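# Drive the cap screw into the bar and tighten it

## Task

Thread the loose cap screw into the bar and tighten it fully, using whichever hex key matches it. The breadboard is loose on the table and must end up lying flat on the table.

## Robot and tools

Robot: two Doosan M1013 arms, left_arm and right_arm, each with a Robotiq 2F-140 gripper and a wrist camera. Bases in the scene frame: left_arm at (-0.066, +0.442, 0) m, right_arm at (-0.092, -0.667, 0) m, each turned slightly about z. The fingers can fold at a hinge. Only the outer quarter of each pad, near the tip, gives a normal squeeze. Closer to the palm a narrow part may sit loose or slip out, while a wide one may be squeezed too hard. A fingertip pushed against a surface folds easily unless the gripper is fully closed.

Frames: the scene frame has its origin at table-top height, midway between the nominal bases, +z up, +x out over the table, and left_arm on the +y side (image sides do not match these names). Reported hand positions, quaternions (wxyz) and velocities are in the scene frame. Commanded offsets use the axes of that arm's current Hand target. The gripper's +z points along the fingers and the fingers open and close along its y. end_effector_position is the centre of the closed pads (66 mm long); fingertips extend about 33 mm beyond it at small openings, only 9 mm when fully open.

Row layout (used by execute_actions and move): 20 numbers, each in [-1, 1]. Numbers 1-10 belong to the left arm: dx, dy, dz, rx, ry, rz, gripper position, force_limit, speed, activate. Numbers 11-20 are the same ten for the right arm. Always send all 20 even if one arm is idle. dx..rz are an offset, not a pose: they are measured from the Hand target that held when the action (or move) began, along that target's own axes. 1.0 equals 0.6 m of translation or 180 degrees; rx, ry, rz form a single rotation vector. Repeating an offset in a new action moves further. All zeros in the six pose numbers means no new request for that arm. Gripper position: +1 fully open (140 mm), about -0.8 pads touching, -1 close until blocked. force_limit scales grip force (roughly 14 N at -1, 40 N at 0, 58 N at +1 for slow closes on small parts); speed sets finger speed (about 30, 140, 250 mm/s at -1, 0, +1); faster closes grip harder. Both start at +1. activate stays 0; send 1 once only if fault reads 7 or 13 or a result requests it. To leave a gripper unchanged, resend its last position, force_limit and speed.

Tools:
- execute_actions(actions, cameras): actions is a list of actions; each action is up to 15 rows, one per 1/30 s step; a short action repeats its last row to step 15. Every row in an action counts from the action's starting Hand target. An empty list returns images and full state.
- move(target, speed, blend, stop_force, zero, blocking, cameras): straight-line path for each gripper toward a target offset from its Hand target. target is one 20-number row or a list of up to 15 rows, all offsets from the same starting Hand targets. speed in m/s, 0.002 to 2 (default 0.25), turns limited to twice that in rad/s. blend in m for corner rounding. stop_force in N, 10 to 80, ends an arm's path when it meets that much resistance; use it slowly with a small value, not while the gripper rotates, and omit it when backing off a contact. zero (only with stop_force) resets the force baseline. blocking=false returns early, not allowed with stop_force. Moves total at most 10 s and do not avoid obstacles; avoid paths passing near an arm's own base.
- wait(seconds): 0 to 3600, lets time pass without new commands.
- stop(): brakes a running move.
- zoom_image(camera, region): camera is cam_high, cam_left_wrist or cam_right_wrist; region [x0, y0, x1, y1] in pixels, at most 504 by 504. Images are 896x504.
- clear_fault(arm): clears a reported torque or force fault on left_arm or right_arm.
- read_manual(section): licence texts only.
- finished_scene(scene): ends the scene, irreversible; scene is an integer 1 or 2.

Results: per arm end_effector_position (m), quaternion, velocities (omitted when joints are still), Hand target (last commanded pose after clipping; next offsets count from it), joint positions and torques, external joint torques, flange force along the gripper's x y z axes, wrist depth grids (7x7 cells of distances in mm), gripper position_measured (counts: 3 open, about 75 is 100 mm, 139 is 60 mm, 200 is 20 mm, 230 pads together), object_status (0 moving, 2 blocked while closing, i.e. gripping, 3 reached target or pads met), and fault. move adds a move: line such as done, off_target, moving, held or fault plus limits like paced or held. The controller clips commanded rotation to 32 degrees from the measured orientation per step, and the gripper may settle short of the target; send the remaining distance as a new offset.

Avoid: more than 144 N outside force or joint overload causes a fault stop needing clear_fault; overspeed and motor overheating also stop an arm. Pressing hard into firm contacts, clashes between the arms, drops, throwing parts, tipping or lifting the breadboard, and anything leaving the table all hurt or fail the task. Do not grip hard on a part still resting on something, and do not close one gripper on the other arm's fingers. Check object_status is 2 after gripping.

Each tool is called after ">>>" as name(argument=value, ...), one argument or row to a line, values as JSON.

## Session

Scene 1 is done. I'll look at scene 2 next.

>>> execute_actions(
  actions=[],
)

Scene clock: 0.00 s.
left_arm: end_effector_position=(+0.6399, +0.4883, +0.1161) position_measured=3 object_status=3 fault=0 end_effector_quat_wxyz=(-0.019, +0.051, +0.998, -0.019) | right_arm: end_effector_position=(+0.2622, -0.0749, +0.1578) position_measured=3 object_status=3 fault=0 end_effector_quat_wxyz=(-0.091, +0.896, +0.374, +0.221)
Joint positions: left_arm=[0.005 0.39 1.701 -0.039 1.091 -1.416] | right_arm=[1.069 0.128 2.042 -0.238 0.514 1.998]
Joint velocities: within noise
Joint torques (N m): no reading
External joint torques (N m): no reading
Flange force (N): no reading
Wrist depth (mm): cam_left_wrist=[230 229 226 225 223 221 220 / 243 241 238 236 233 231 230 / 256 253 250 248 245 243 241 / 267 133 264 261 259 144 251 / - 104 281 277 275 134 95 / - 294 298 294 291 289 93 / - 320 317 310 308 304 -] | cam_right_wrist=[- 322 289 291 290 277 - / 310 - 285 290 - - 297 / - 310 - - - - - / - 134 - - - 130 - / - 106 297 - 292 123 97 / - - 287 - 285 - 97 / - - 286 281 281 282 -]
Hand target: left_arm +0.6399, +0.4883, +0.1161; -0.019, +0.051, +0.998, -0.019 | right_arm +0.2622, -0.0749, +0.1578; -0.091, +0.896, +0.374, +0.221
Tool commands: left_gripper/position=+1.0 left_gripper/force_limit=+1.0 left_gripper/speed=+1.0 left_gripper/activate=+0.0 right_gripper/position=+1.0 right_gripper/force_limit=+1.0 right_gripper/speed=+1.0 right_gripper/activate=+0.0

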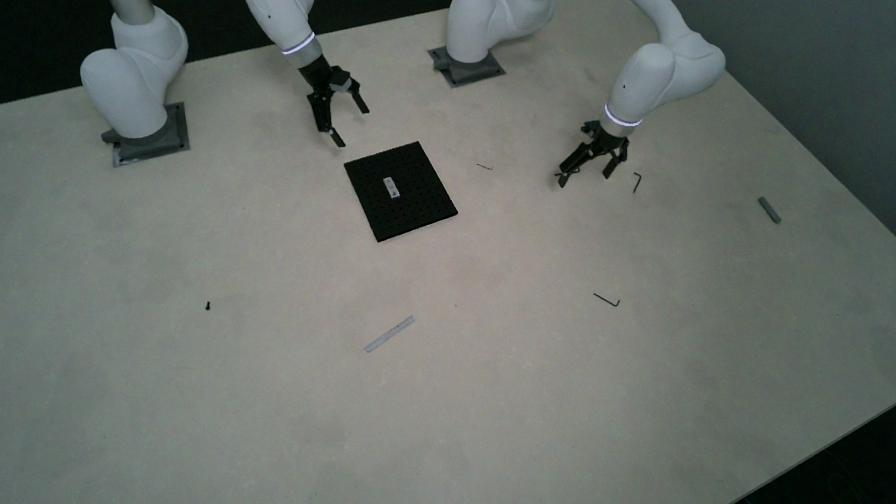

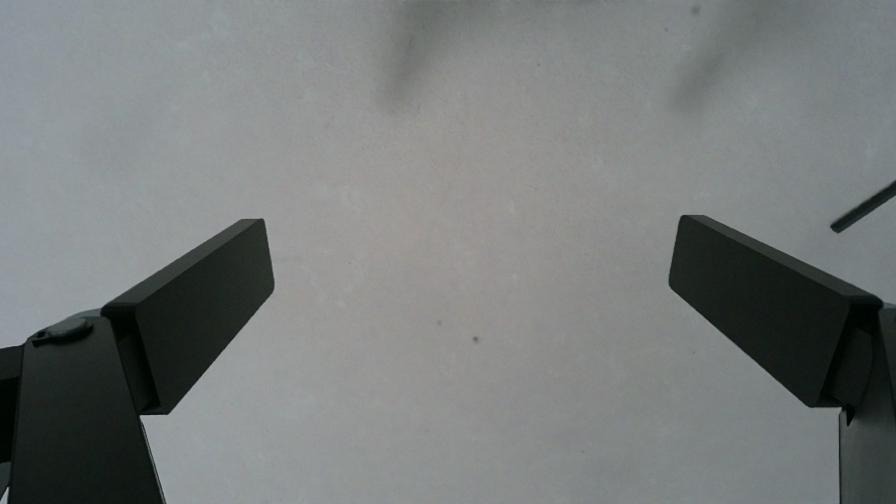

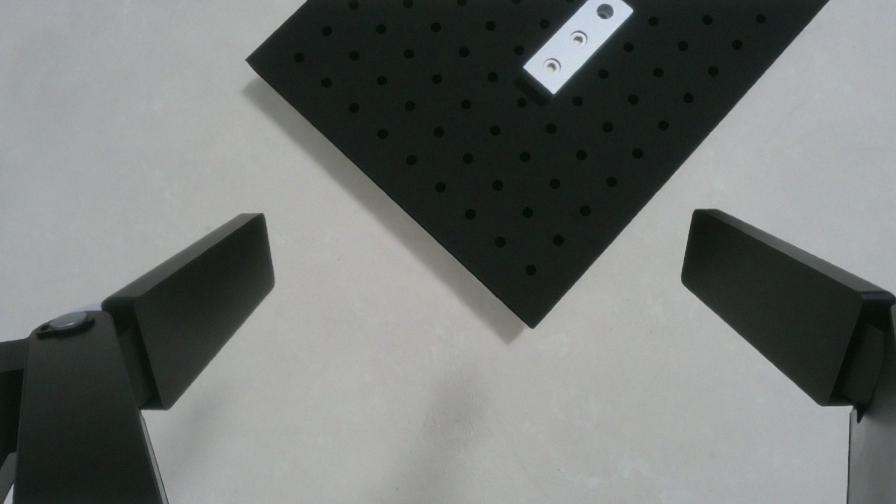

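>>> zoom_image(
  camera="cam_high",
  region=[550, 250, 670, 340],
)

>>> zoom_image(
  camera="cam_high",
  region=[540, 140, 660, 210],
)

>>> zoom_image(
  camera="cam_high",
  region=[180, 280, 240, 330],
)

>>> zoom_image(
  camera="cam_high",
  region=[460, 145, 520, 190],
)

>>> zoom_image(
  camera="cam_right_wrist",
  region=[500, 0, 660, 120],
)

Scaled by 4.200 from the camera's image (finer frame: 1280x720).

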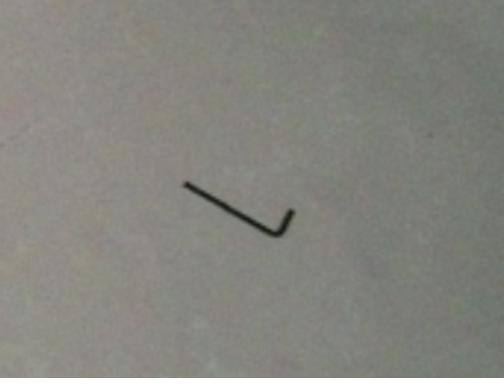

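Scaled by 4.200 from the camera's image (finer frame: 1280x720).

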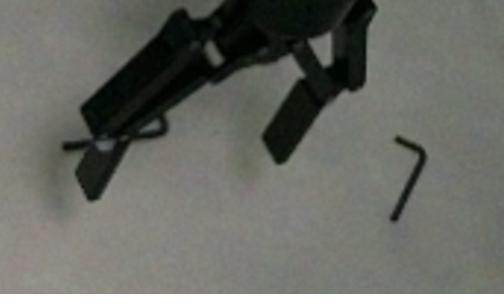

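Scaled by 8.400 from the camera's image (finer frame: 1280x720).

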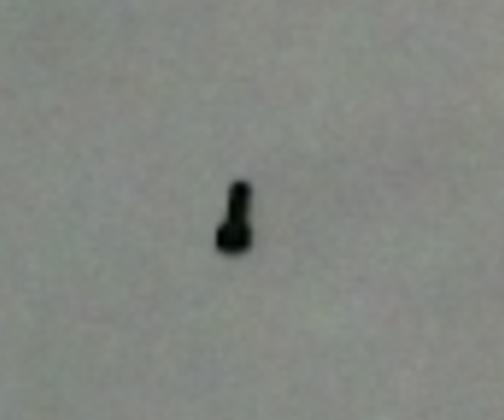

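Scaled by 8.400 from the camera's image (finer frame: 1280x720).

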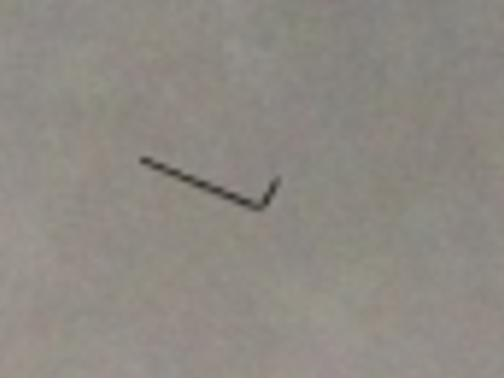

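Scaled by 3.150 from the camera's image (finer frame: 1280x720).

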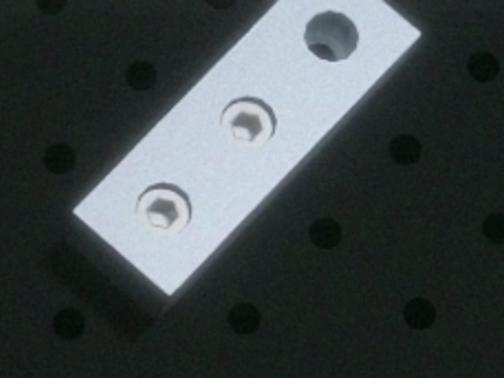

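>>> move(
  target=[0.376,-0.028,-0.2585,0,0,0,1,1,1,0,-0.278,0.8495,-0.4105,0.18,-0.074,-0.73,1,1,1,0],
  speed=0.4,
  cameras=["all"],
)

Scene clock: 8.83 s.
left_arm: end_effector_position=(+0.4200, +0.5005, +0.2796) position_measured=3 object_status=3 fault=0 end_effector_quat_wxyz=(-0.019, +0.051, +0.998, -0.019) | right_arm: end_effector_position=(+0.4396, -0.6196, +0.2998) position_measured=3 object_status=3 fault=0 end_effector_quat_wxyz=(+0.000, +0.001, +1.000, +0.000)
Joint positions: left_arm=[0.044 -0.053 1.914 -0.034 1.322 -1.387] | right_arm=[0.056 -0.014 1.838 0.001 1.317 -1.545]
Joint torques (N m): left_arm=[-0.99 -31.87 -40.95 4.07 0.5 -0.53] | right_arm=[-1.2 -38.08 -44.05 4.26 -0.33 0.06]
External joint torques (N m): left_arm=[1.01 -2.15 1.54 -0.08 -0.34 0.53] | right_arm=[1.36 -1.96 2.67 0 0.38 -0.06]
Flange force (N): left_arm=[6.2 1.6 2.0] | right_arm=[7.5 1.8 2.3]
Wrist depth (mm): cam_left_wrist=[387 380 375 373 368 367 362 / 399 401 396 390 386 383 382 / 415 418 418 410 408 405 401 / 426 133 436 429 426 134 415 / - 104 466 460 468 125 95 / - 492 493 489 484 481 93 / - 526 525 522 514 507 -] | cam_right_wrist=[- 394 389 391 393 370 392 / - 404 - 407 409 - 403 / 454 - - - 445 - - / - 114 469 - - 130 445 / - 99 - - - 122 97 / - - 549 528 498 - 97 / - 588 - - 555 - -]
Hand target: left_arm +0.4200, +0.5005, +0.2796; -0.019, +0.051, +0.998, -0.019 | right_arm +0.4396, -0.6196, +0.2998; +0.000, +0.001, +1.000, +0.000
Off the commanded pose: left_arm 0.000 m, 0 deg | right_arm 0.000 m, 0 deg.
move: done

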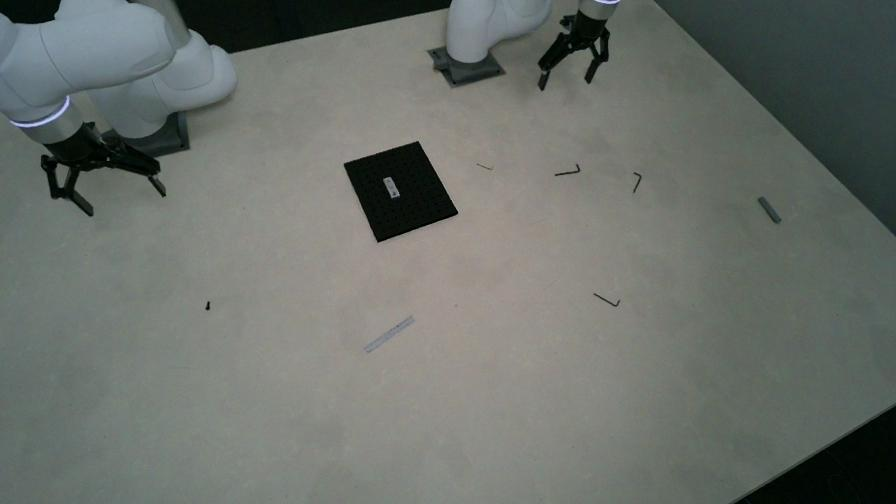

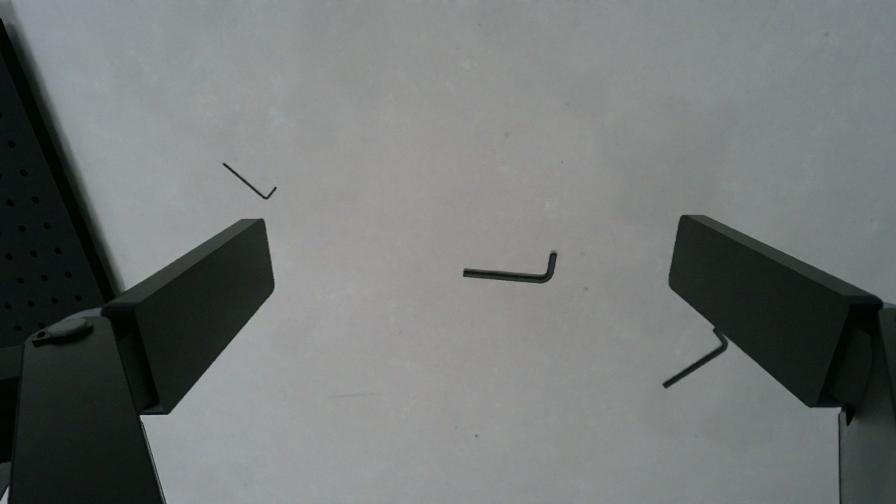

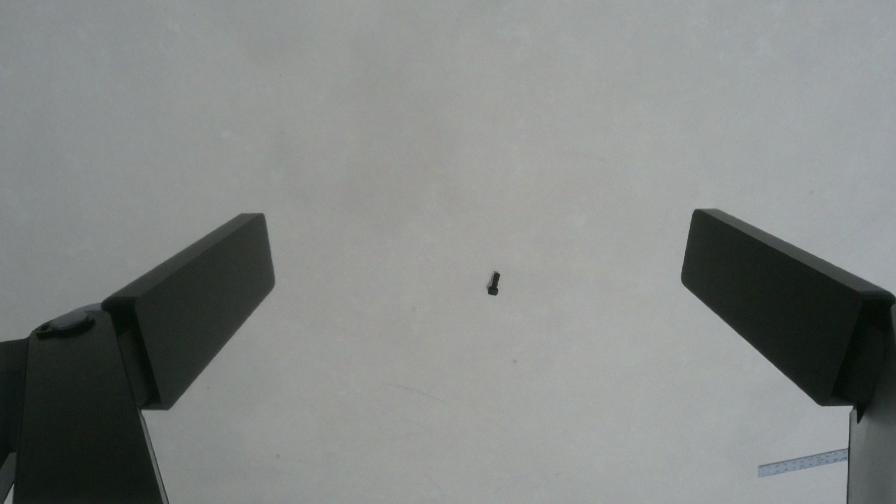

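>>> zoom_image(
  camera="cam_left_wrist",
  region=[450, 235, 570, 295],
)

>>> zoom_image(
  camera="cam_left_wrist",
  region=[650, 310, 770, 400],
)

>>> zoom_image(
  camera="cam_right_wrist",
  region=[475, 260, 515, 305],
)

Scaled by 4.200 from the camera's image (finer frame: 1280x720).

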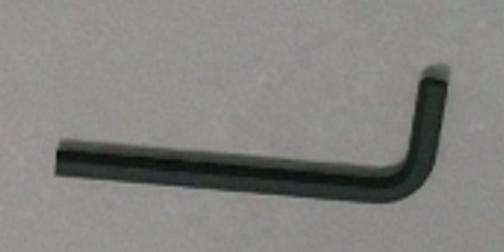

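Scaled by 4.200 from the camera's image (finer frame: 1280x720).

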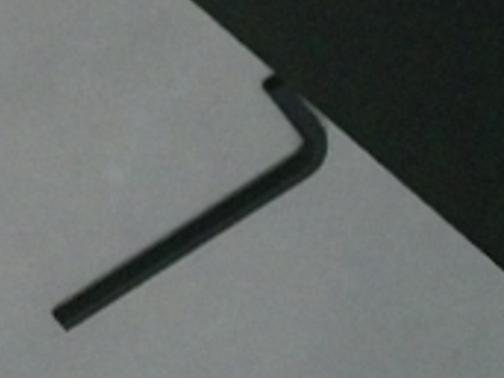

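Scaled by 11.200 from the camera's image (finer frame: 1280x720).

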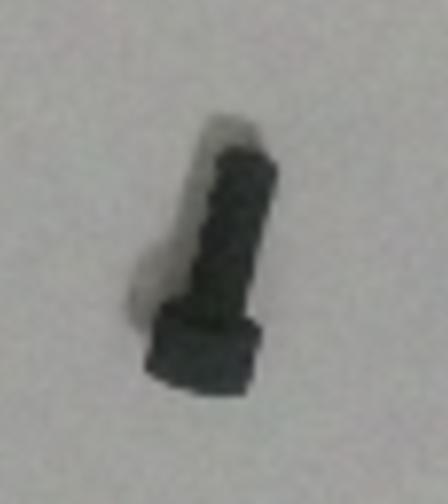

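>>> move(
  target=[-0.257,0.409,0.141,0,0,0,0,1,1,0,-0.13,0.083,0.2,0,0,0,0,1,1,0],
  speed=0.4,
  cameras=["cam_left_wrist","cam_right_wrist"],
)

>>> zoom_image(
  camera="cam_right_wrist",
  region=[420, 220, 500, 300],
)

>>> zoom_image(
  camera="cam_left_wrist",
  region=[360, 180, 540, 320],
)

Scene clock: 20.13 s.
left_arm: end_effector_position=(+0.5950, +0.7254, +0.1801) position_measured=129 object_status=3 fault=0 end_effector_quat_wxyz=(-0.019, +0.051, +0.998, -0.019) | right_arm: end_effector_position=(+0.5178, -0.5698, +0.1799) position_measured=129 object_status=3 fault=0 end_effector_quat_wxyz=(+0.000, +0.001, +1.000, +0.000)
Joint positions: left_arm=[0.338 0.365 1.61 -0.021 1.216 -1.094] | right_arm=[0.133 0.188 1.844 0.001 1.108 -1.468]
Joint torques (N m): left_arm=[-0.53 -74.55 -39.67 4.01 0.53 -0.58] | right_arm=[-1.21 -56.01 -40.95 3.96 -0.29 0.09]
External joint torques (N m): left_arm=[0.69 0.02 1.8 -0.13 -0.36 0.58] | right_arm=[0.98 -2.19 2.51 -0.01 0.33 -0.09]
Flange force (N): left_arm=[4.2 -0.4 2.7] | right_arm=[7.9 0.2 0.5]
Wrist depth (mm): cam_left_wrist=[291 289 288 284 282 278 275 / 305 303 299 298 294 290 287 / 324 318 315 310 308 305 304 / 340 336 148 331 143 319 320 / 356 82 102 349 337 91 327 / - 69 365 369 363 - 73 / - 67 - 392 387 - 69] | cam_right_wrist=[- - - - 281 - - / - - - 298 - - - / - 316 315 318 303 - - / 340 - 144 - 133 318 - / - - 116 - - - - / - - - 395 - - - / - - - - - - -]
Hand target: left_arm +0.5950, +0.7254, +0.1800; -0.019, +0.051, +0.998, -0.019 | right_arm +0.5178, -0.5698, +0.1799; +0.000, +0.001, +1.000, +0.000
Off the commanded pose: left_arm 0.000 m, 0 deg | right_arm 0.000 m, 0 deg.
move: done

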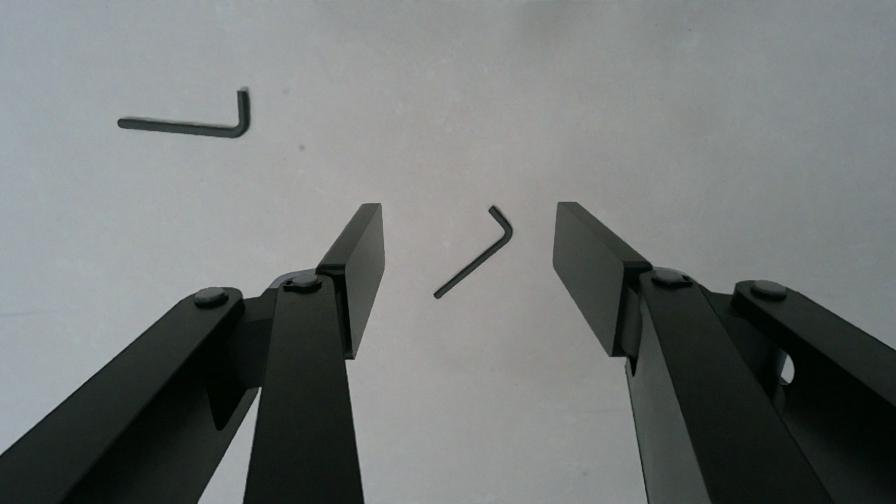

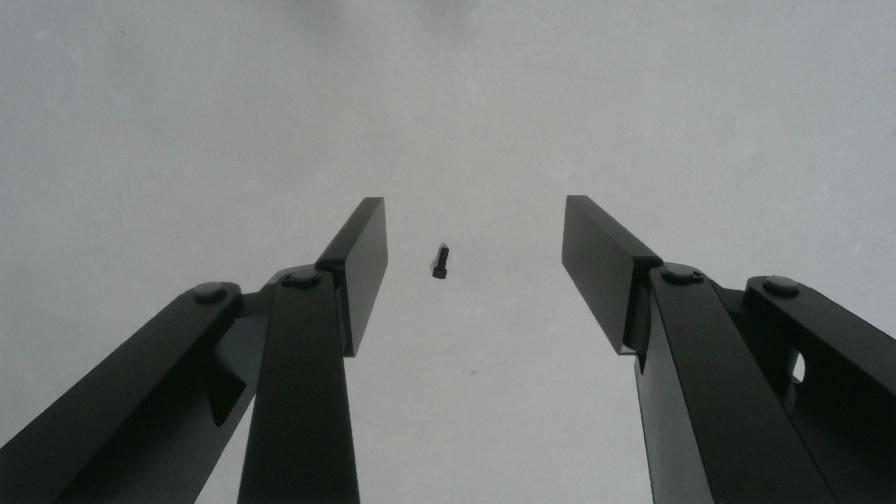

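Scaled by 6.300 from the camera's image (finer frame: 1280x720).

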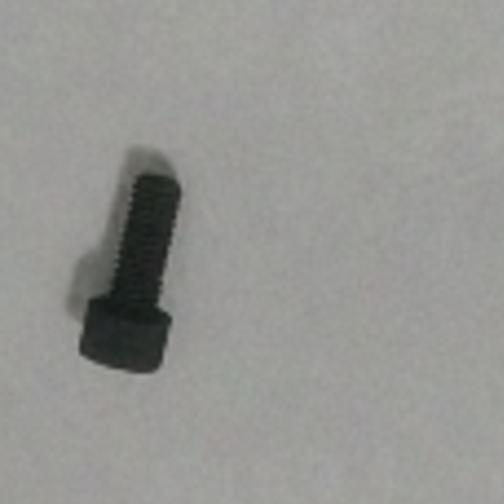

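Scaled by 2.800 from the camera's image (finer frame: 1280x720).

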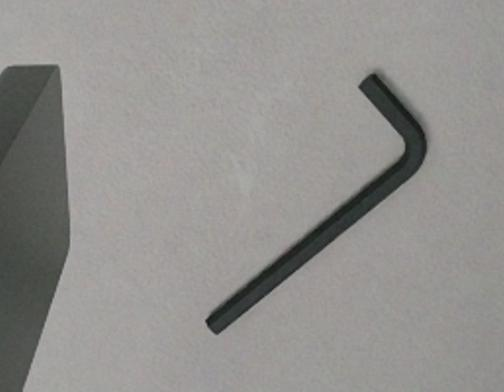

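>>> move(
  target=[
    [0,0,0,0,0,0,0,1,1,0,-0.3037,-0.062,0.05,-0.0335,0.3323,0.058,-0.2,1,1,0],
    [0,0,0,0,0,0,0,1,1,0,-0.2333,-0.0485,0.2103,-0.0335,0.3323,0.058,-0.2,1,1,0],
  ],
  speed=0.3,
  blend=[0.02,0],
  cameras=["cam_high","cam_right_wrist"],
)

Scene clock: 33.23 s.
left_arm: end_effector_position=(+0.5950, +0.7254, +0.1800) position_measured=129 object_status=3 fault=0 end_effector_quat_wxyz=(-0.019, +0.051, +0.998, -0.019) | right_arm: end_effector_position=(+0.6578, -0.5990, +0.0538) position_measured=154 object_status=3 fault=0 end_effector_quat_wxyz=(-0.497, +0.087, +0.862, +0.051)
Joint positions: left_arm=[0.338 0.365 1.61 -0.021 1.216 -1.094] | right_arm=[0.008 1.032 1.005 0.184 2.138 -1.382]
Joint torques (N m): left_arm=[-0.41 -73.71 -39.49 3.89 0.54 -0.59] | right_arm=[-1.21 -124.17 -38.82 4.27 2.14 0.11]
External joint torques (N m): left_arm=[0.48 -0.38 1.68 -0.01 -0.37 0.59] | right_arm=[-0.08 -3.11 2.48 -0.01 0.29 -0.11]
Flange force (N): left_arm=[4.4 -0.8 2.3] | right_arm=[8.7 -3.1 10.3]
Wrist depth (mm): cam_left_wrist=[290 290 286 283 280 279 277 / 306 301 300 296 295 291 288 / 321 319 314 313 308 307 302 / 340 333 148 329 142 320 317 / 355 82 95 342 339 91 327 / - 69 368 369 366 - 73 / - 67 - 392 390 - 69] | cam_right_wrist=[- - - 362 359 - - / - - - - - - 278 / - - 244 - 233 - 228 / - 217 212 - 143 199 205 / - - - 180 176 - 185 / - - - 168 - - - / - - - - - - -]
Hand target: left_arm +0.5950, +0.7254, +0.1800; -0.019, +0.051, +0.998, -0.019 | right_arm +0.6578, -0.5990, +0.0537; -0.497, +0.087, +0.862, +0.051
Off the commanded pose: left_arm 0.000 m, 0 deg | right_arm 0.000 m, 0 deg.
move: done

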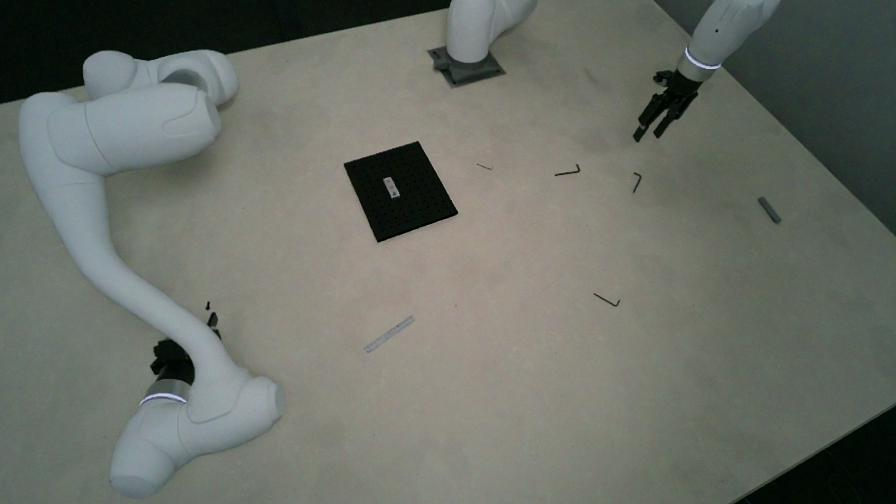

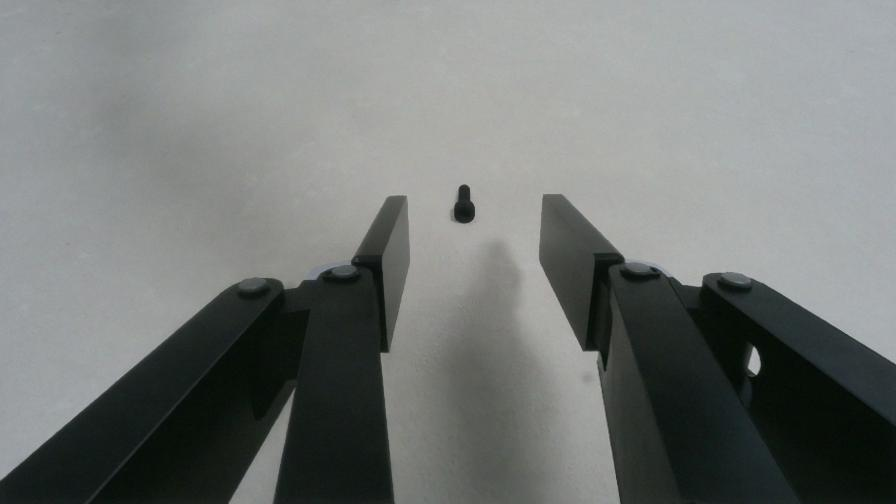

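>>> zoom_image(
  camera="cam_right_wrist",
  region=[440, 175, 490, 235],
)

Scaled by 8.400 from the camera's image (finer frame: 1280x720).

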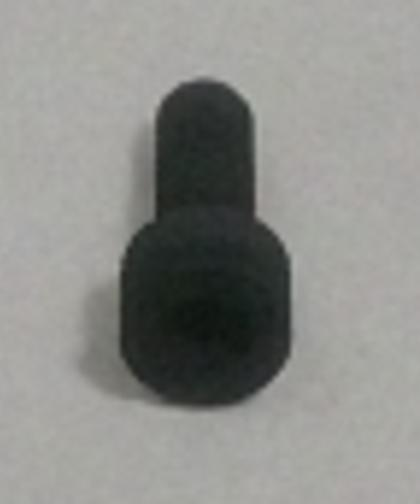

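>>> move(
  target=[0,0,0,0,0,0,0,1,1,0,0,-0.0027,0,0,0,0,-0.5,1,0,0],
  speed=0.1,
)

>>> move(
  target=[0,0,0,0,0,0,0,1,1,0,-0.045,0,0.026,0,0,0,-0.5,1,0,0],
  speed=0.01,
  stop_force=10,
  cameras=["cam_right_wrist"],
)

Scene clock: 35.10 s.
left_arm: end_effector_position=(+0.5950, +0.7254, +0.1800) position_measured=129 object_status=3 fault=0 end_effector_quat_wxyz=(-0.019, +0.051, +0.998, -0.019) | right_arm: end_effector_position=(+0.6575, -0.6006, +0.0537) position_measured=192 object_status=3 fault=0 end_effector_quat_wxyz=(-0.497, +0.087, +0.862, +0.051)
Joint positions: left_arm=[0.338 0.365 1.61 -0.021 1.216 -1.094] | right_arm=[0.006 1.031 1.006 0.183 2.137 -1.383]
Joint torques (N m): left_arm=[-0.18 -74.11 -39.39 3.88 0.53 -0.54] | right_arm=[-1 -124.01 -38.75 4.3 2.15 0.04]
External joint torques (N m): left_arm=[0.17 -0.07 1.59 -0.01 -0.36 0.54] | right_arm=[0.59 -3.36 2.39 -0.02 0.29 -0.04]
Flange force (N): left_arm=[3.6 -0.9 2.4] | right_arm=[9.0 -2.4 10.3]
Wrist depth (mm): cam_left_wrist=[291 290 285 283 281 279 276 / 305 301 301 296 296 290 288 / 321 320 315 312 308 306 302 / 341 336 148 329 142 321 318 / 355 82 101 348 337 91 327 / - 69 366 371 363 - 73 / - 67 - 393 389 - 69] | cam_right_wrist=[- 341 333 368 - - - / - 300 286 287 272 - 279 / - - - - - - 240 / - 207 211 - - 203 - / - - - - - - - / - - - - - - - / - - - - - - -]
Hand target: left_arm +0.5950, +0.7254, +0.1800; -0.019, +0.051, +0.998, -0.019 | right_arm +0.6575, -0.6006, +0.0537; -0.497, +0.087, +0.862, +0.051
Off the commanded pose: left_arm 0.000 m, 0 deg | right_arm 0.000 m, 0 deg.
move: done

Scene clock: 38.17 s.
left_arm: end_effector_position=(+0.5950, +0.7254, +0.1800) position_measured=129 object_status=3 fault=0 end_effector_quat_wxyz=(-0.019, +0.051, +0.998, -0.019) | right_arm: end_effector_position=(+0.6575, -0.6006, +0.0292) position_measured=192 object_status=3 fault=0 end_effector_quat_wxyz=(-0.497, +0.087, +0.862, +0.051)
Joint positions: left_arm=[0.338 0.365 1.61 -0.021 1.216 -1.094] | right_arm=[0.006 1.053 1.01 0.18 2.112 -1.389]
Joint torques (N m): left_arm=[-0.52 -73.68 -39.42 3.98 0.48 -0.48] | right_arm=[-0.95 -111.49 -30.25 2.62 -0.58 0.21]
External joint torques (N m): left_arm=[0.58 -0.29 1.68 -0.11 -0.31 0.48] | right_arm=[0.31 -15.93 -5.37 1.57 3.01 -0.21]
Flange force (N): left_arm=[4.2 -0.7 2.3] | right_arm=[17.1 0.7 -7.1]
Wrist depth (mm): cam_left_wrist=[292 288 285 282 282 277 276 / 306 300 299 298 293 293 289 / 322 319 313 310 309 305 301 / 341 336 147 329 142 315 318 / 354 82 101 349 338 91 328 / - 69 368 369 363 - 73 / - 67 - 392 387 - 69] | cam_right_wrist=[- - 309 279 - 289 - / 250 - 242 244 239 237 - / - - - 207 - 203 201 / - - 187 178 118 - 174 / - - - - - - - / - - - - - - - / - - - - - - -]
Hand target: left_arm +0.5950, +0.7254, +0.1800; -0.019, +0.051, +0.998, -0.019 | right_arm +0.6575, -0.6006, +0.0292; -0.497, +0.087, +0.862, +0.051 (not the last commanded pose)
Off the commanded pose: left_arm 0.000 m, 0 deg | right_arm 0.007 m, 0 deg.
move: contact (right_arm)

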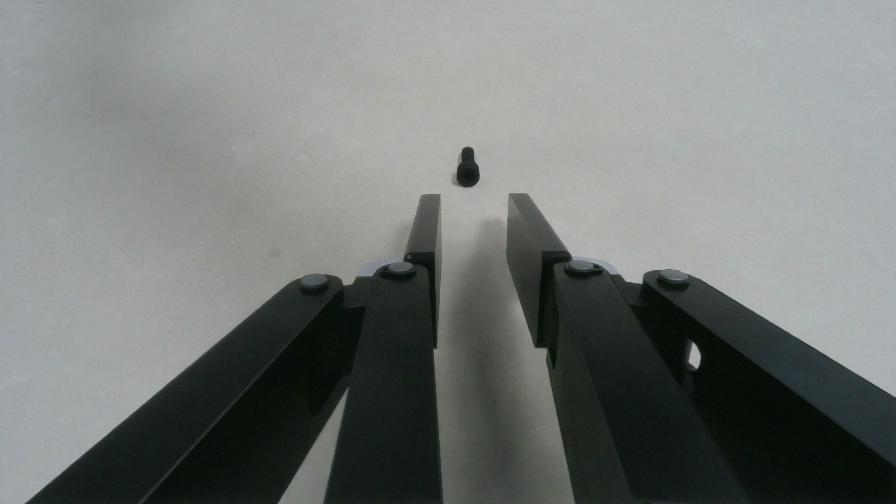

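>>> move(
  target=[
    [0,0,0,0,0,0,0,1,1,0,0.0014,0,-0.0008,0,0,0,-0.5,1,0,0],
    [0,0,0,0,0,0,0,1,1,0,0.0484,-0.0005,0.0808,0,0,0,-0.5,1,0,0],
  ],
  speed=0.05,
  cameras=["cam_right_wrist"],
)

>>> zoom_image(
  camera="cam_right_wrist",
  region=[420, 160, 520, 260],
)

Scene clock: 40.67 s.
left_arm: end_effector_position=(+0.5950, +0.7254, +0.1800) position_measured=129 object_status=3 fault=0 end_effector_quat_wxyz=(-0.019, +0.051, +0.998, -0.019) | right_arm: end_effector_position=(+0.6021, -0.5895, +0.0301) position_measured=192 object_status=3 fault=0 end_effector_quat_wxyz=(-0.497, +0.087, +0.862, +0.051)
Joint positions: left_arm=[0.338 0.365 1.61 -0.021 1.216 -1.094] | right_arm=[0.016 0.966 1.19 0.18 2.019 -1.398]
Joint torques (N m): left_arm=[-0.76 -73.29 -39.45 3.94 0.5 -0.61] | right_arm=[-1.24 -117.79 -36.53 3.99 2.1 0.07]
External joint torques (N m): left_arm=[0.86 -1.04 1.6 -0.05 -0.34 0.61] | right_arm=[0.36 -3.5 2.54 0.03 0.35 -0.07]
Flange force (N): left_arm=[5.3 -0.7 1.8] | right_arm=[8.9 -2.4 8.7]
Wrist depth (mm): cam_left_wrist=[291 289 286 283 282 278 276 / 306 302 301 297 295 291 288 / 322 318 313 311 307 305 303 / 338 335 148 330 142 317 320 / 355 82 101 348 337 91 328 / - 69 368 369 366 - 73 / - 67 - 391 388 - 69] | cam_right_wrist=[322 301 303 - - - - / - 248 255 - - 245 243 / 213 210 - 206 205 - - / 189 - 186 - 118 181 - / - - - - - - - / - - - - - - - / - - - - - - -]
Hand target: left_arm +0.5950, +0.7254, +0.1800; -0.019, +0.051, +0.998, -0.019 | right_arm +0.6021, -0.5895, +0.0301; -0.497, +0.087, +0.862, +0.051
Off the commanded pose: left_arm 0.000 m, 0 deg | right_arm 0.000 m, 0 deg.
move: done

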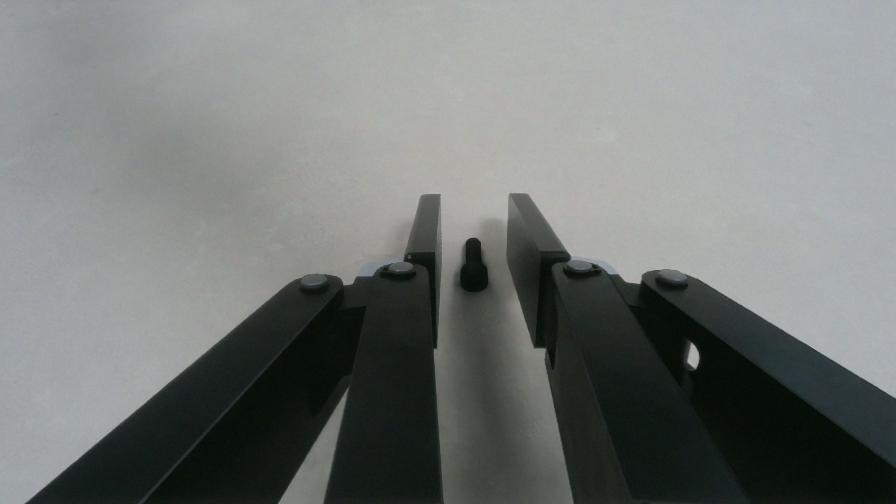

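Scaled by 5.040 from the camera's image (finer frame: 1280x720).

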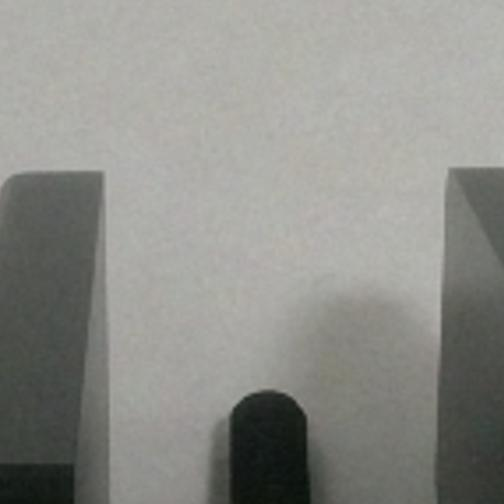

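>>> move(
  target=[0,0,0,0,0,0,0,1,1,0,-0.006,0,-0.0098,0,0,0,-0.5,1,0,0],
  speed=0.05,
  cameras=["cam_right_wrist"],
)

>>> zoom_image(
  camera="cam_right_wrist",
  region=[420, 190, 520, 290],
)

Scene clock: 41.73 s.
left_arm: end_effector_position=(+0.5950, +0.7254, +0.1800) position_measured=129 object_status=3 fault=0 end_effector_quat_wxyz=(-0.019, +0.051, +0.998, -0.019) | right_arm: end_effector_position=(+0.6088, -0.5908, +0.0299) position_measured=192 object_status=3 fault=0 end_effector_quat_wxyz=(-0.497, +0.087, +0.862, +0.051)
Joint positions: left_arm=[0.338 0.365 1.61 -0.021 1.216 -1.094] | right_arm=[0.015 0.976 1.17 0.18 2.029 -1.397]
Joint torques (N m): left_arm=[-0.58 -73.71 -39.31 3.92 0.48 -0.52] | right_arm=[-1.5 -118.7 -36.46 4.16 2.15 0.09]
External joint torques (N m): left_arm=[0.55 -0.5 1.54 -0.05 -0.31 0.52] | right_arm=[1.43 -3.15 2.31 -0.11 0.28 -0.09]
Flange force (N): left_arm=[4.2 -0.7 2.0] | right_arm=[8.2 -1.3 8.3]
Wrist depth (mm): cam_left_wrist=[292 289 286 282 278 278 276 / 305 303 299 296 294 291 287 / 321 320 315 311 308 305 302 / 340 336 148 328 143 318 320 / 356 82 102 348 339 91 328 / - 69 366 366 363 - 73 / - 67 - 395 386 - 69] | cam_right_wrist=[- - - 293 - - 295 / - 242 - - - - 228 / - - - - - - 217 / 179 - - - 138 177 - / 161 - - - - - - / - - - - - - - / - - - - - - -]
Hand target: left_arm +0.5950, +0.7254, +0.1800; -0.019, +0.051, +0.998, -0.019 | right_arm +0.6088, -0.5909, +0.0299; -0.497, +0.087, +0.862, +0.051
Off the commanded pose: left_arm 0.000 m, 0 deg | right_arm 0.000 m, 0 deg.
move: done

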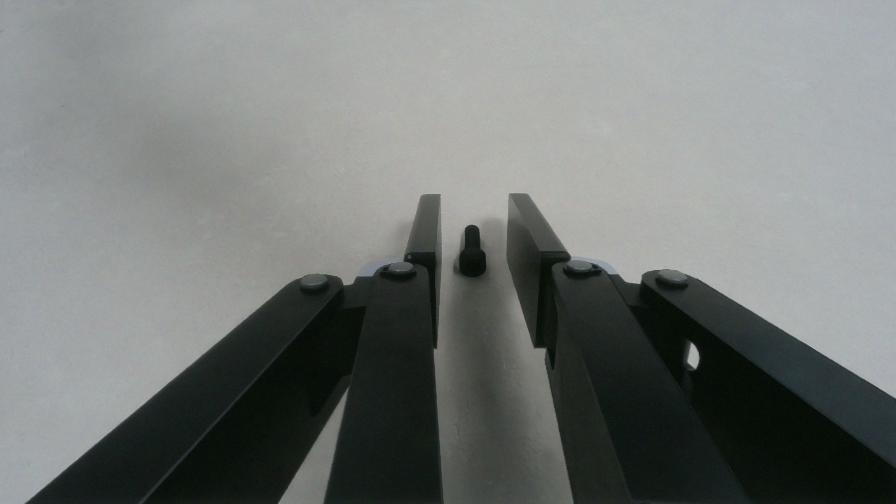

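Scaled by 5.040 from the camera's image (finer frame: 1280x720).

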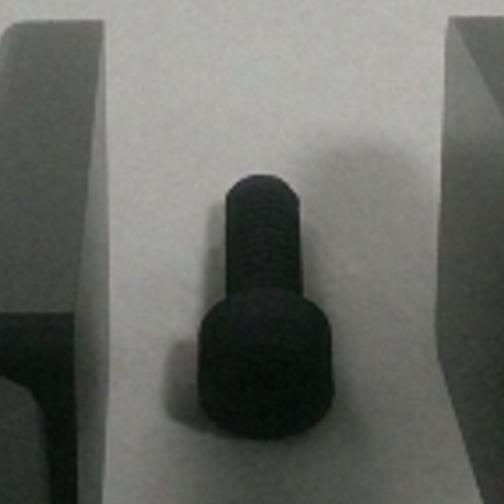

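>>> execute_actions(
  actions=[
    [[0,0,0,0,0,0,0,1,1,0,0,0,0,0,0,0,-1,-0.3,-1,0]],
    [[0,0,0,0,0,0,0,1,1,0,0,0,0,0,0,0,-1,-0.3,-1,0]],
  ],
  cameras=["cam_right_wrist"],
)

>>> zoom_image(
  camera="cam_right_wrist",
  region=[420, 190, 520, 290],
)

Scene clock: 43.33 s.
left_arm: end_effector_position=(+0.5950, +0.7254, +0.1800) position_measured=129 object_status=3 fault=0 end_effector_quat_wxyz=(-0.019, +0.051, +0.998, -0.019) | right_arm: end_effector_position=(+0.6088, -0.5909, +0.0299) position_measured=217 object_status=2 fault=0 end_effector_quat_wxyz=(-0.497, +0.087, +0.862, +0.051)
Joint positions: left_arm=[0.338 0.365 1.61 -0.021 1.216 -1.094] | right_arm=[0.015 0.976 1.17 0.18 2.029 -1.397]
Joint torques (N m): left_arm=[-0.77 -73.87 -39.37 3.92 0.51 -0.58] | right_arm=[-1.21 -118.87 -36.35 4.01 2.15 0.13]
External joint torques (N m): left_arm=[0.82 -0.32 1.61 -0.05 -0.33 0.57] | right_arm=[1.35 -2.84 2.39 0.01 0.29 -0.13]
External joint torques at the end of the 1st action: left_arm=[0.61 -0.06 1.31 -0.06 -0.32 0.6] | right_arm=[1.16 -3.3 2.36 0.01 0.3 -0.09]
Flange force (N): left_arm=[4.4 -0.3 2.2] | right_arm=[7.8 -1.2 8.3]
Flange force at the end of the 1st action (N): left_arm=[3.3 0.0 2.0] | right_arm=[8.5 -1.5 8.5]
Wrist depth (mm): cam_left_wrist=[293 289 286 283 281 278 275 / 305 302 299 298 293 291 288 / 323 318 314 311 306 305 301 / 338 334 148 326 142 318 317 / 354 82 102 346 338 91 326 / - 69 369 369 366 - 73 / - 67 - 392 385 - 69] | cam_right_wrist=[- - - 298 - 292 282 / - - - - 235 - - / - 215 - - - - 201 / - - - 110 178 - - / - - - - 89 - - / - - - - - - - / - - - - - - -]
Hand target: left_arm +0.5950, +0.7254, +0.1800; -0.019, +0.051, +0.998, -0.019 | right_arm +0.6088, -0.5909, +0.0299; -0.497, +0.087, +0.862, +0.051
Off the commanded pose: left_arm 0.000 m, 0 deg | right_arm 0.000 m, 0 deg.

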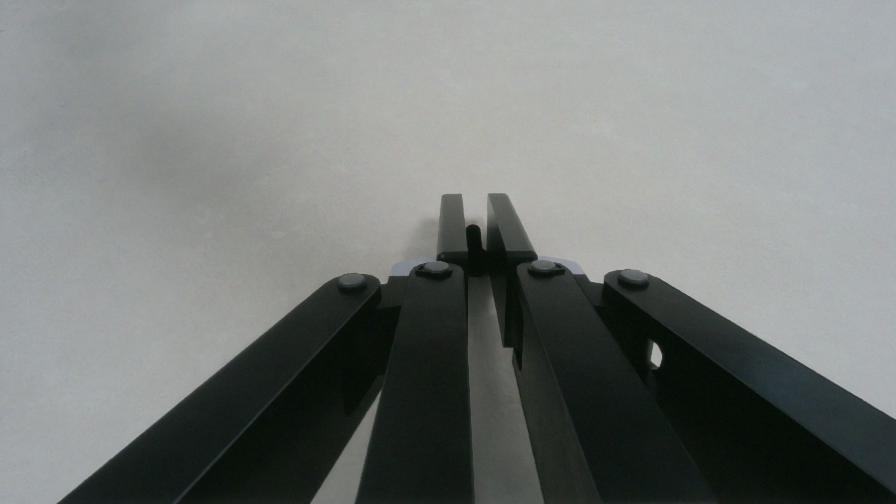

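Scaled by 5.040 from the camera's image (finer frame: 1280x720).

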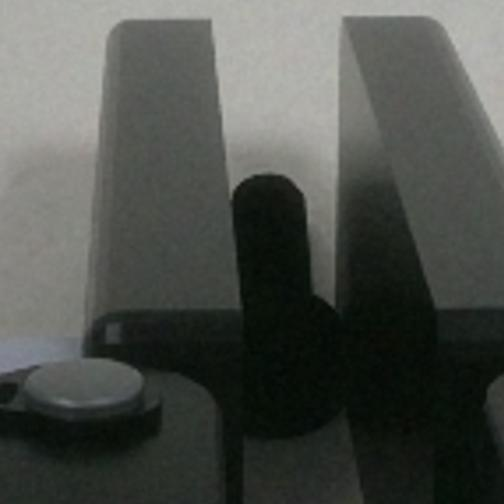

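>>> move(
  target=[
    [0,0,0,0,0,0,0,1,1,0,0.1443,0,-0.0833,0,0,0,-1,-0.3,-1,0],
    [-0.0825,-0.611,-0.0075,0,0,0,0,1,1,0,0.461,0.8563,0.2701,0.0977,-0.4465,-0.3637,-1,-0.3,-1,0],
  ],
  speed=0.25,
  blend=[0.02,0],
  cameras=["all"],
)

Scene clock: 50.70 s.
left_arm: end_effector_position=(+0.6070, +0.3561, +0.1972) position_measured=129 object_status=3 fault=0 end_effector_quat_wxyz=(-0.019, +0.051, +0.998, -0.019) | right_arm: end_effector_position=(+0.4391, -0.0318, +0.1889) position_measured=217 object_status=2 fault=0 end_effector_quat_wxyz=(+0.234, -0.408, +0.876, +0.109)
Joint positions: left_arm=[-0.185 0.285 1.686 -0.044 1.203 -1.608] | right_arm=[0.854 0.282 1.795 0.049 0.542 -1.656]
Joint torques (N m): left_arm=[-1.05 -66.09 -39.48 3.88 0.46 -0.62] | right_arm=[-1.72 -66.41 -41.65 3.84 -1.74 0.08]
External joint torques (N m): left_arm=[1.06 -0.34 1.64 -0.08 -0.33 0.62] | right_arm=[1.61 -1.99 2.56 0.08 0.36 -0.08]
Flange force (N): left_arm=[3.8 2.5 2.2] | right_arm=[6.7 2.1 -3.6]
Wrist depth (mm): cam_left_wrist=[285 306 301 298 294 292 292 / 299 317 316 315 310 308 305 / 340 336 331 330 323 325 320 / 357 348 148 348 142 337 336 / 375 82 116 365 356 91 347 / - 69 388 390 386 - 73 / - 67 - 413 410 - 69] | cam_right_wrist=[- 263 254 - 248 247 245 / - 321 273 282 280 280 - / - 335 - 316 326 360 - / - - - 119 132 425 441 / - - - - 89 - 512 / - - - - - - 649 / - - - - - - -]
Hand target: left_arm +0.6070, +0.3561, +0.1972; -0.019, +0.051, +0.998, -0.019 | right_arm +0.4391, -0.0317, +0.1889; +0.234, -0.408, +0.876, +0.109
Off the commanded pose: left_arm 0.000 m, 0 deg | right_arm 0.000 m, 0 deg.
move: done

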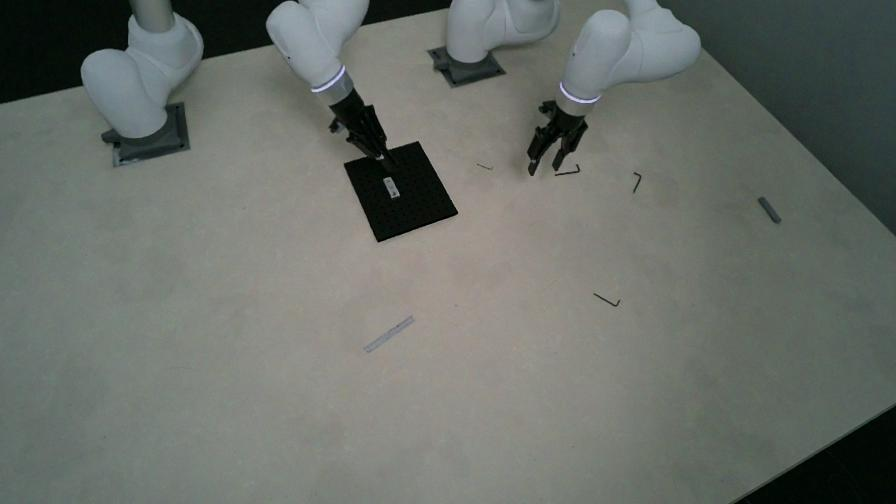

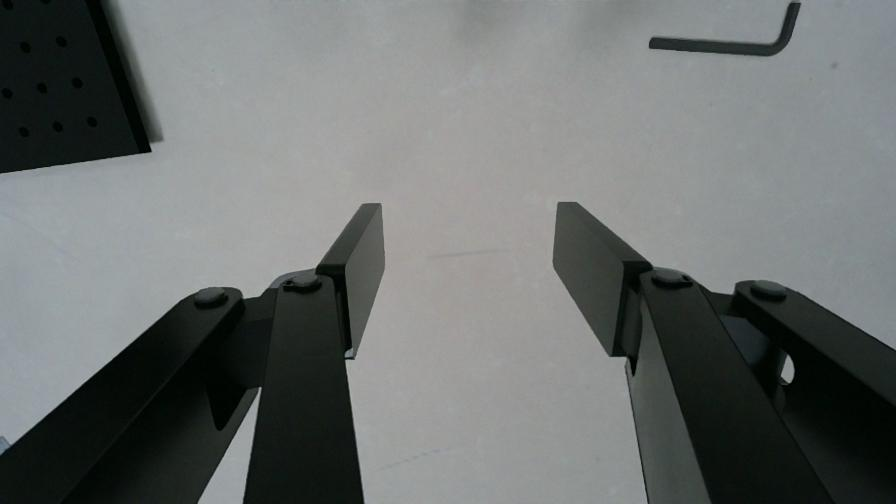

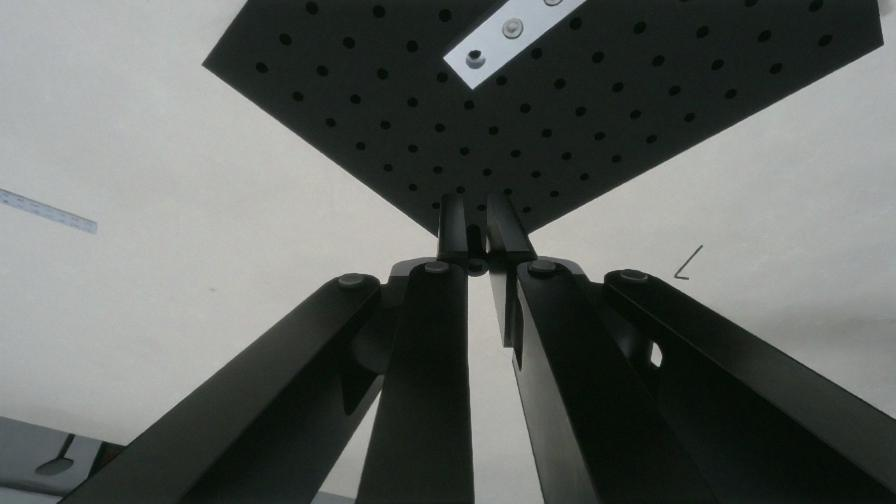

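>>> move(
  target=[-0.083,-0.611,-0.0165,0.006,0.3208,-0.0357,-1,1,0,0,0,0,0,0,0,0,-1,-0.3,-1,0],
  speed=0.25,
  cameras=["cam_left_wrist"],
)

Scene clock: 54.43 s.
left_arm: end_effector_position=(+0.6194, -0.0131, +0.2199) position_measured=233 object_status=3 fault=0 end_effector_quat_wxyz=(-0.499, +0.000, +0.866, +0.000) | right_arm: end_effector_position=(+0.4391, -0.0317, +0.1889) position_measured=217 object_status=2 fault=0 end_effector_quat_wxyz=(+0.234, -0.408, +0.876, +0.109)
Joint positions: left_arm=[-0.497 1.006 0.742 -0.556 2.308 -2.215] | right_arm=[0.854 0.282 1.795 0.049 0.542 -1.656]
Joint torques (N m): left_arm=[-0.81 -126.91 -39.73 2.54 2.27 -0.58] | right_arm=[-1.31 -66.36 -41.56 3.88 -1.69 0.06]
External joint torques (N m): left_arm=[0.86 2.28 1.45 -0.05 -0.35 0.58] | right_arm=[1.75 -2.5 2.3 0.06 0.3 -0.06]
Flange force (N): left_arm=[-1.9 2.3 3.4] | right_arm=[6.7 2.4 -4.2]
Wrist depth (mm): cam_left_wrist=[699 691 670 274 691 687 716 / 655 596 595 504 586 583 598 / 498 496 483 458 472 493 490 / 430 427 418 123 401 424 421 / 377 386 - 92 86 374 365 / 345 - 65 - - - 340 / - - - - - - -] | cam_right_wrist=[- 263 - 242 246 247 245 / - - - 275 281 282 298 / - - 368 318 326 345 384 / - 419 411 119 - - 427 / - - - - 89 480 488 / - - - - - - - / - - - - - - -]
Hand target: left_arm +0.6194, -0.0131, +0.2198; -0.500, +0.000, +0.866, +0.000 | right_arm +0.4391, -0.0317, +0.1889; +0.234, -0.408, +0.876, +0.109
Off the commanded pose: left_arm 0.000 m, 0 deg | right_arm 0.000 m, 0 deg.
move: done

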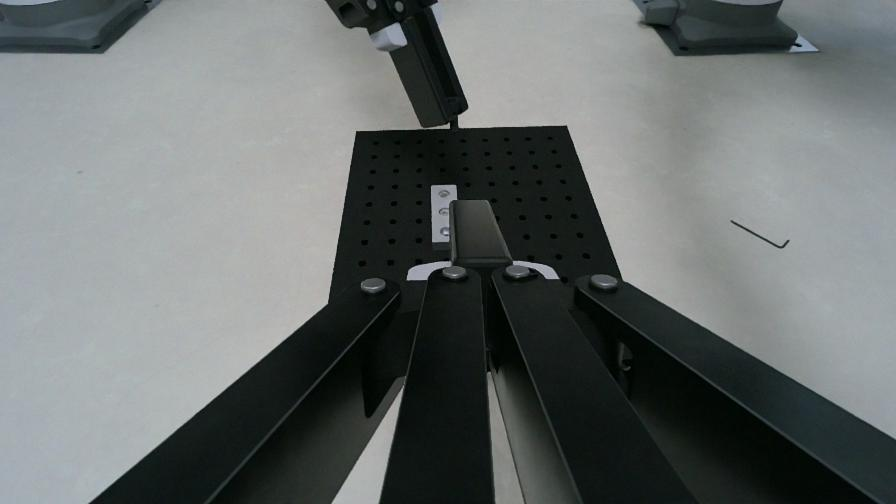

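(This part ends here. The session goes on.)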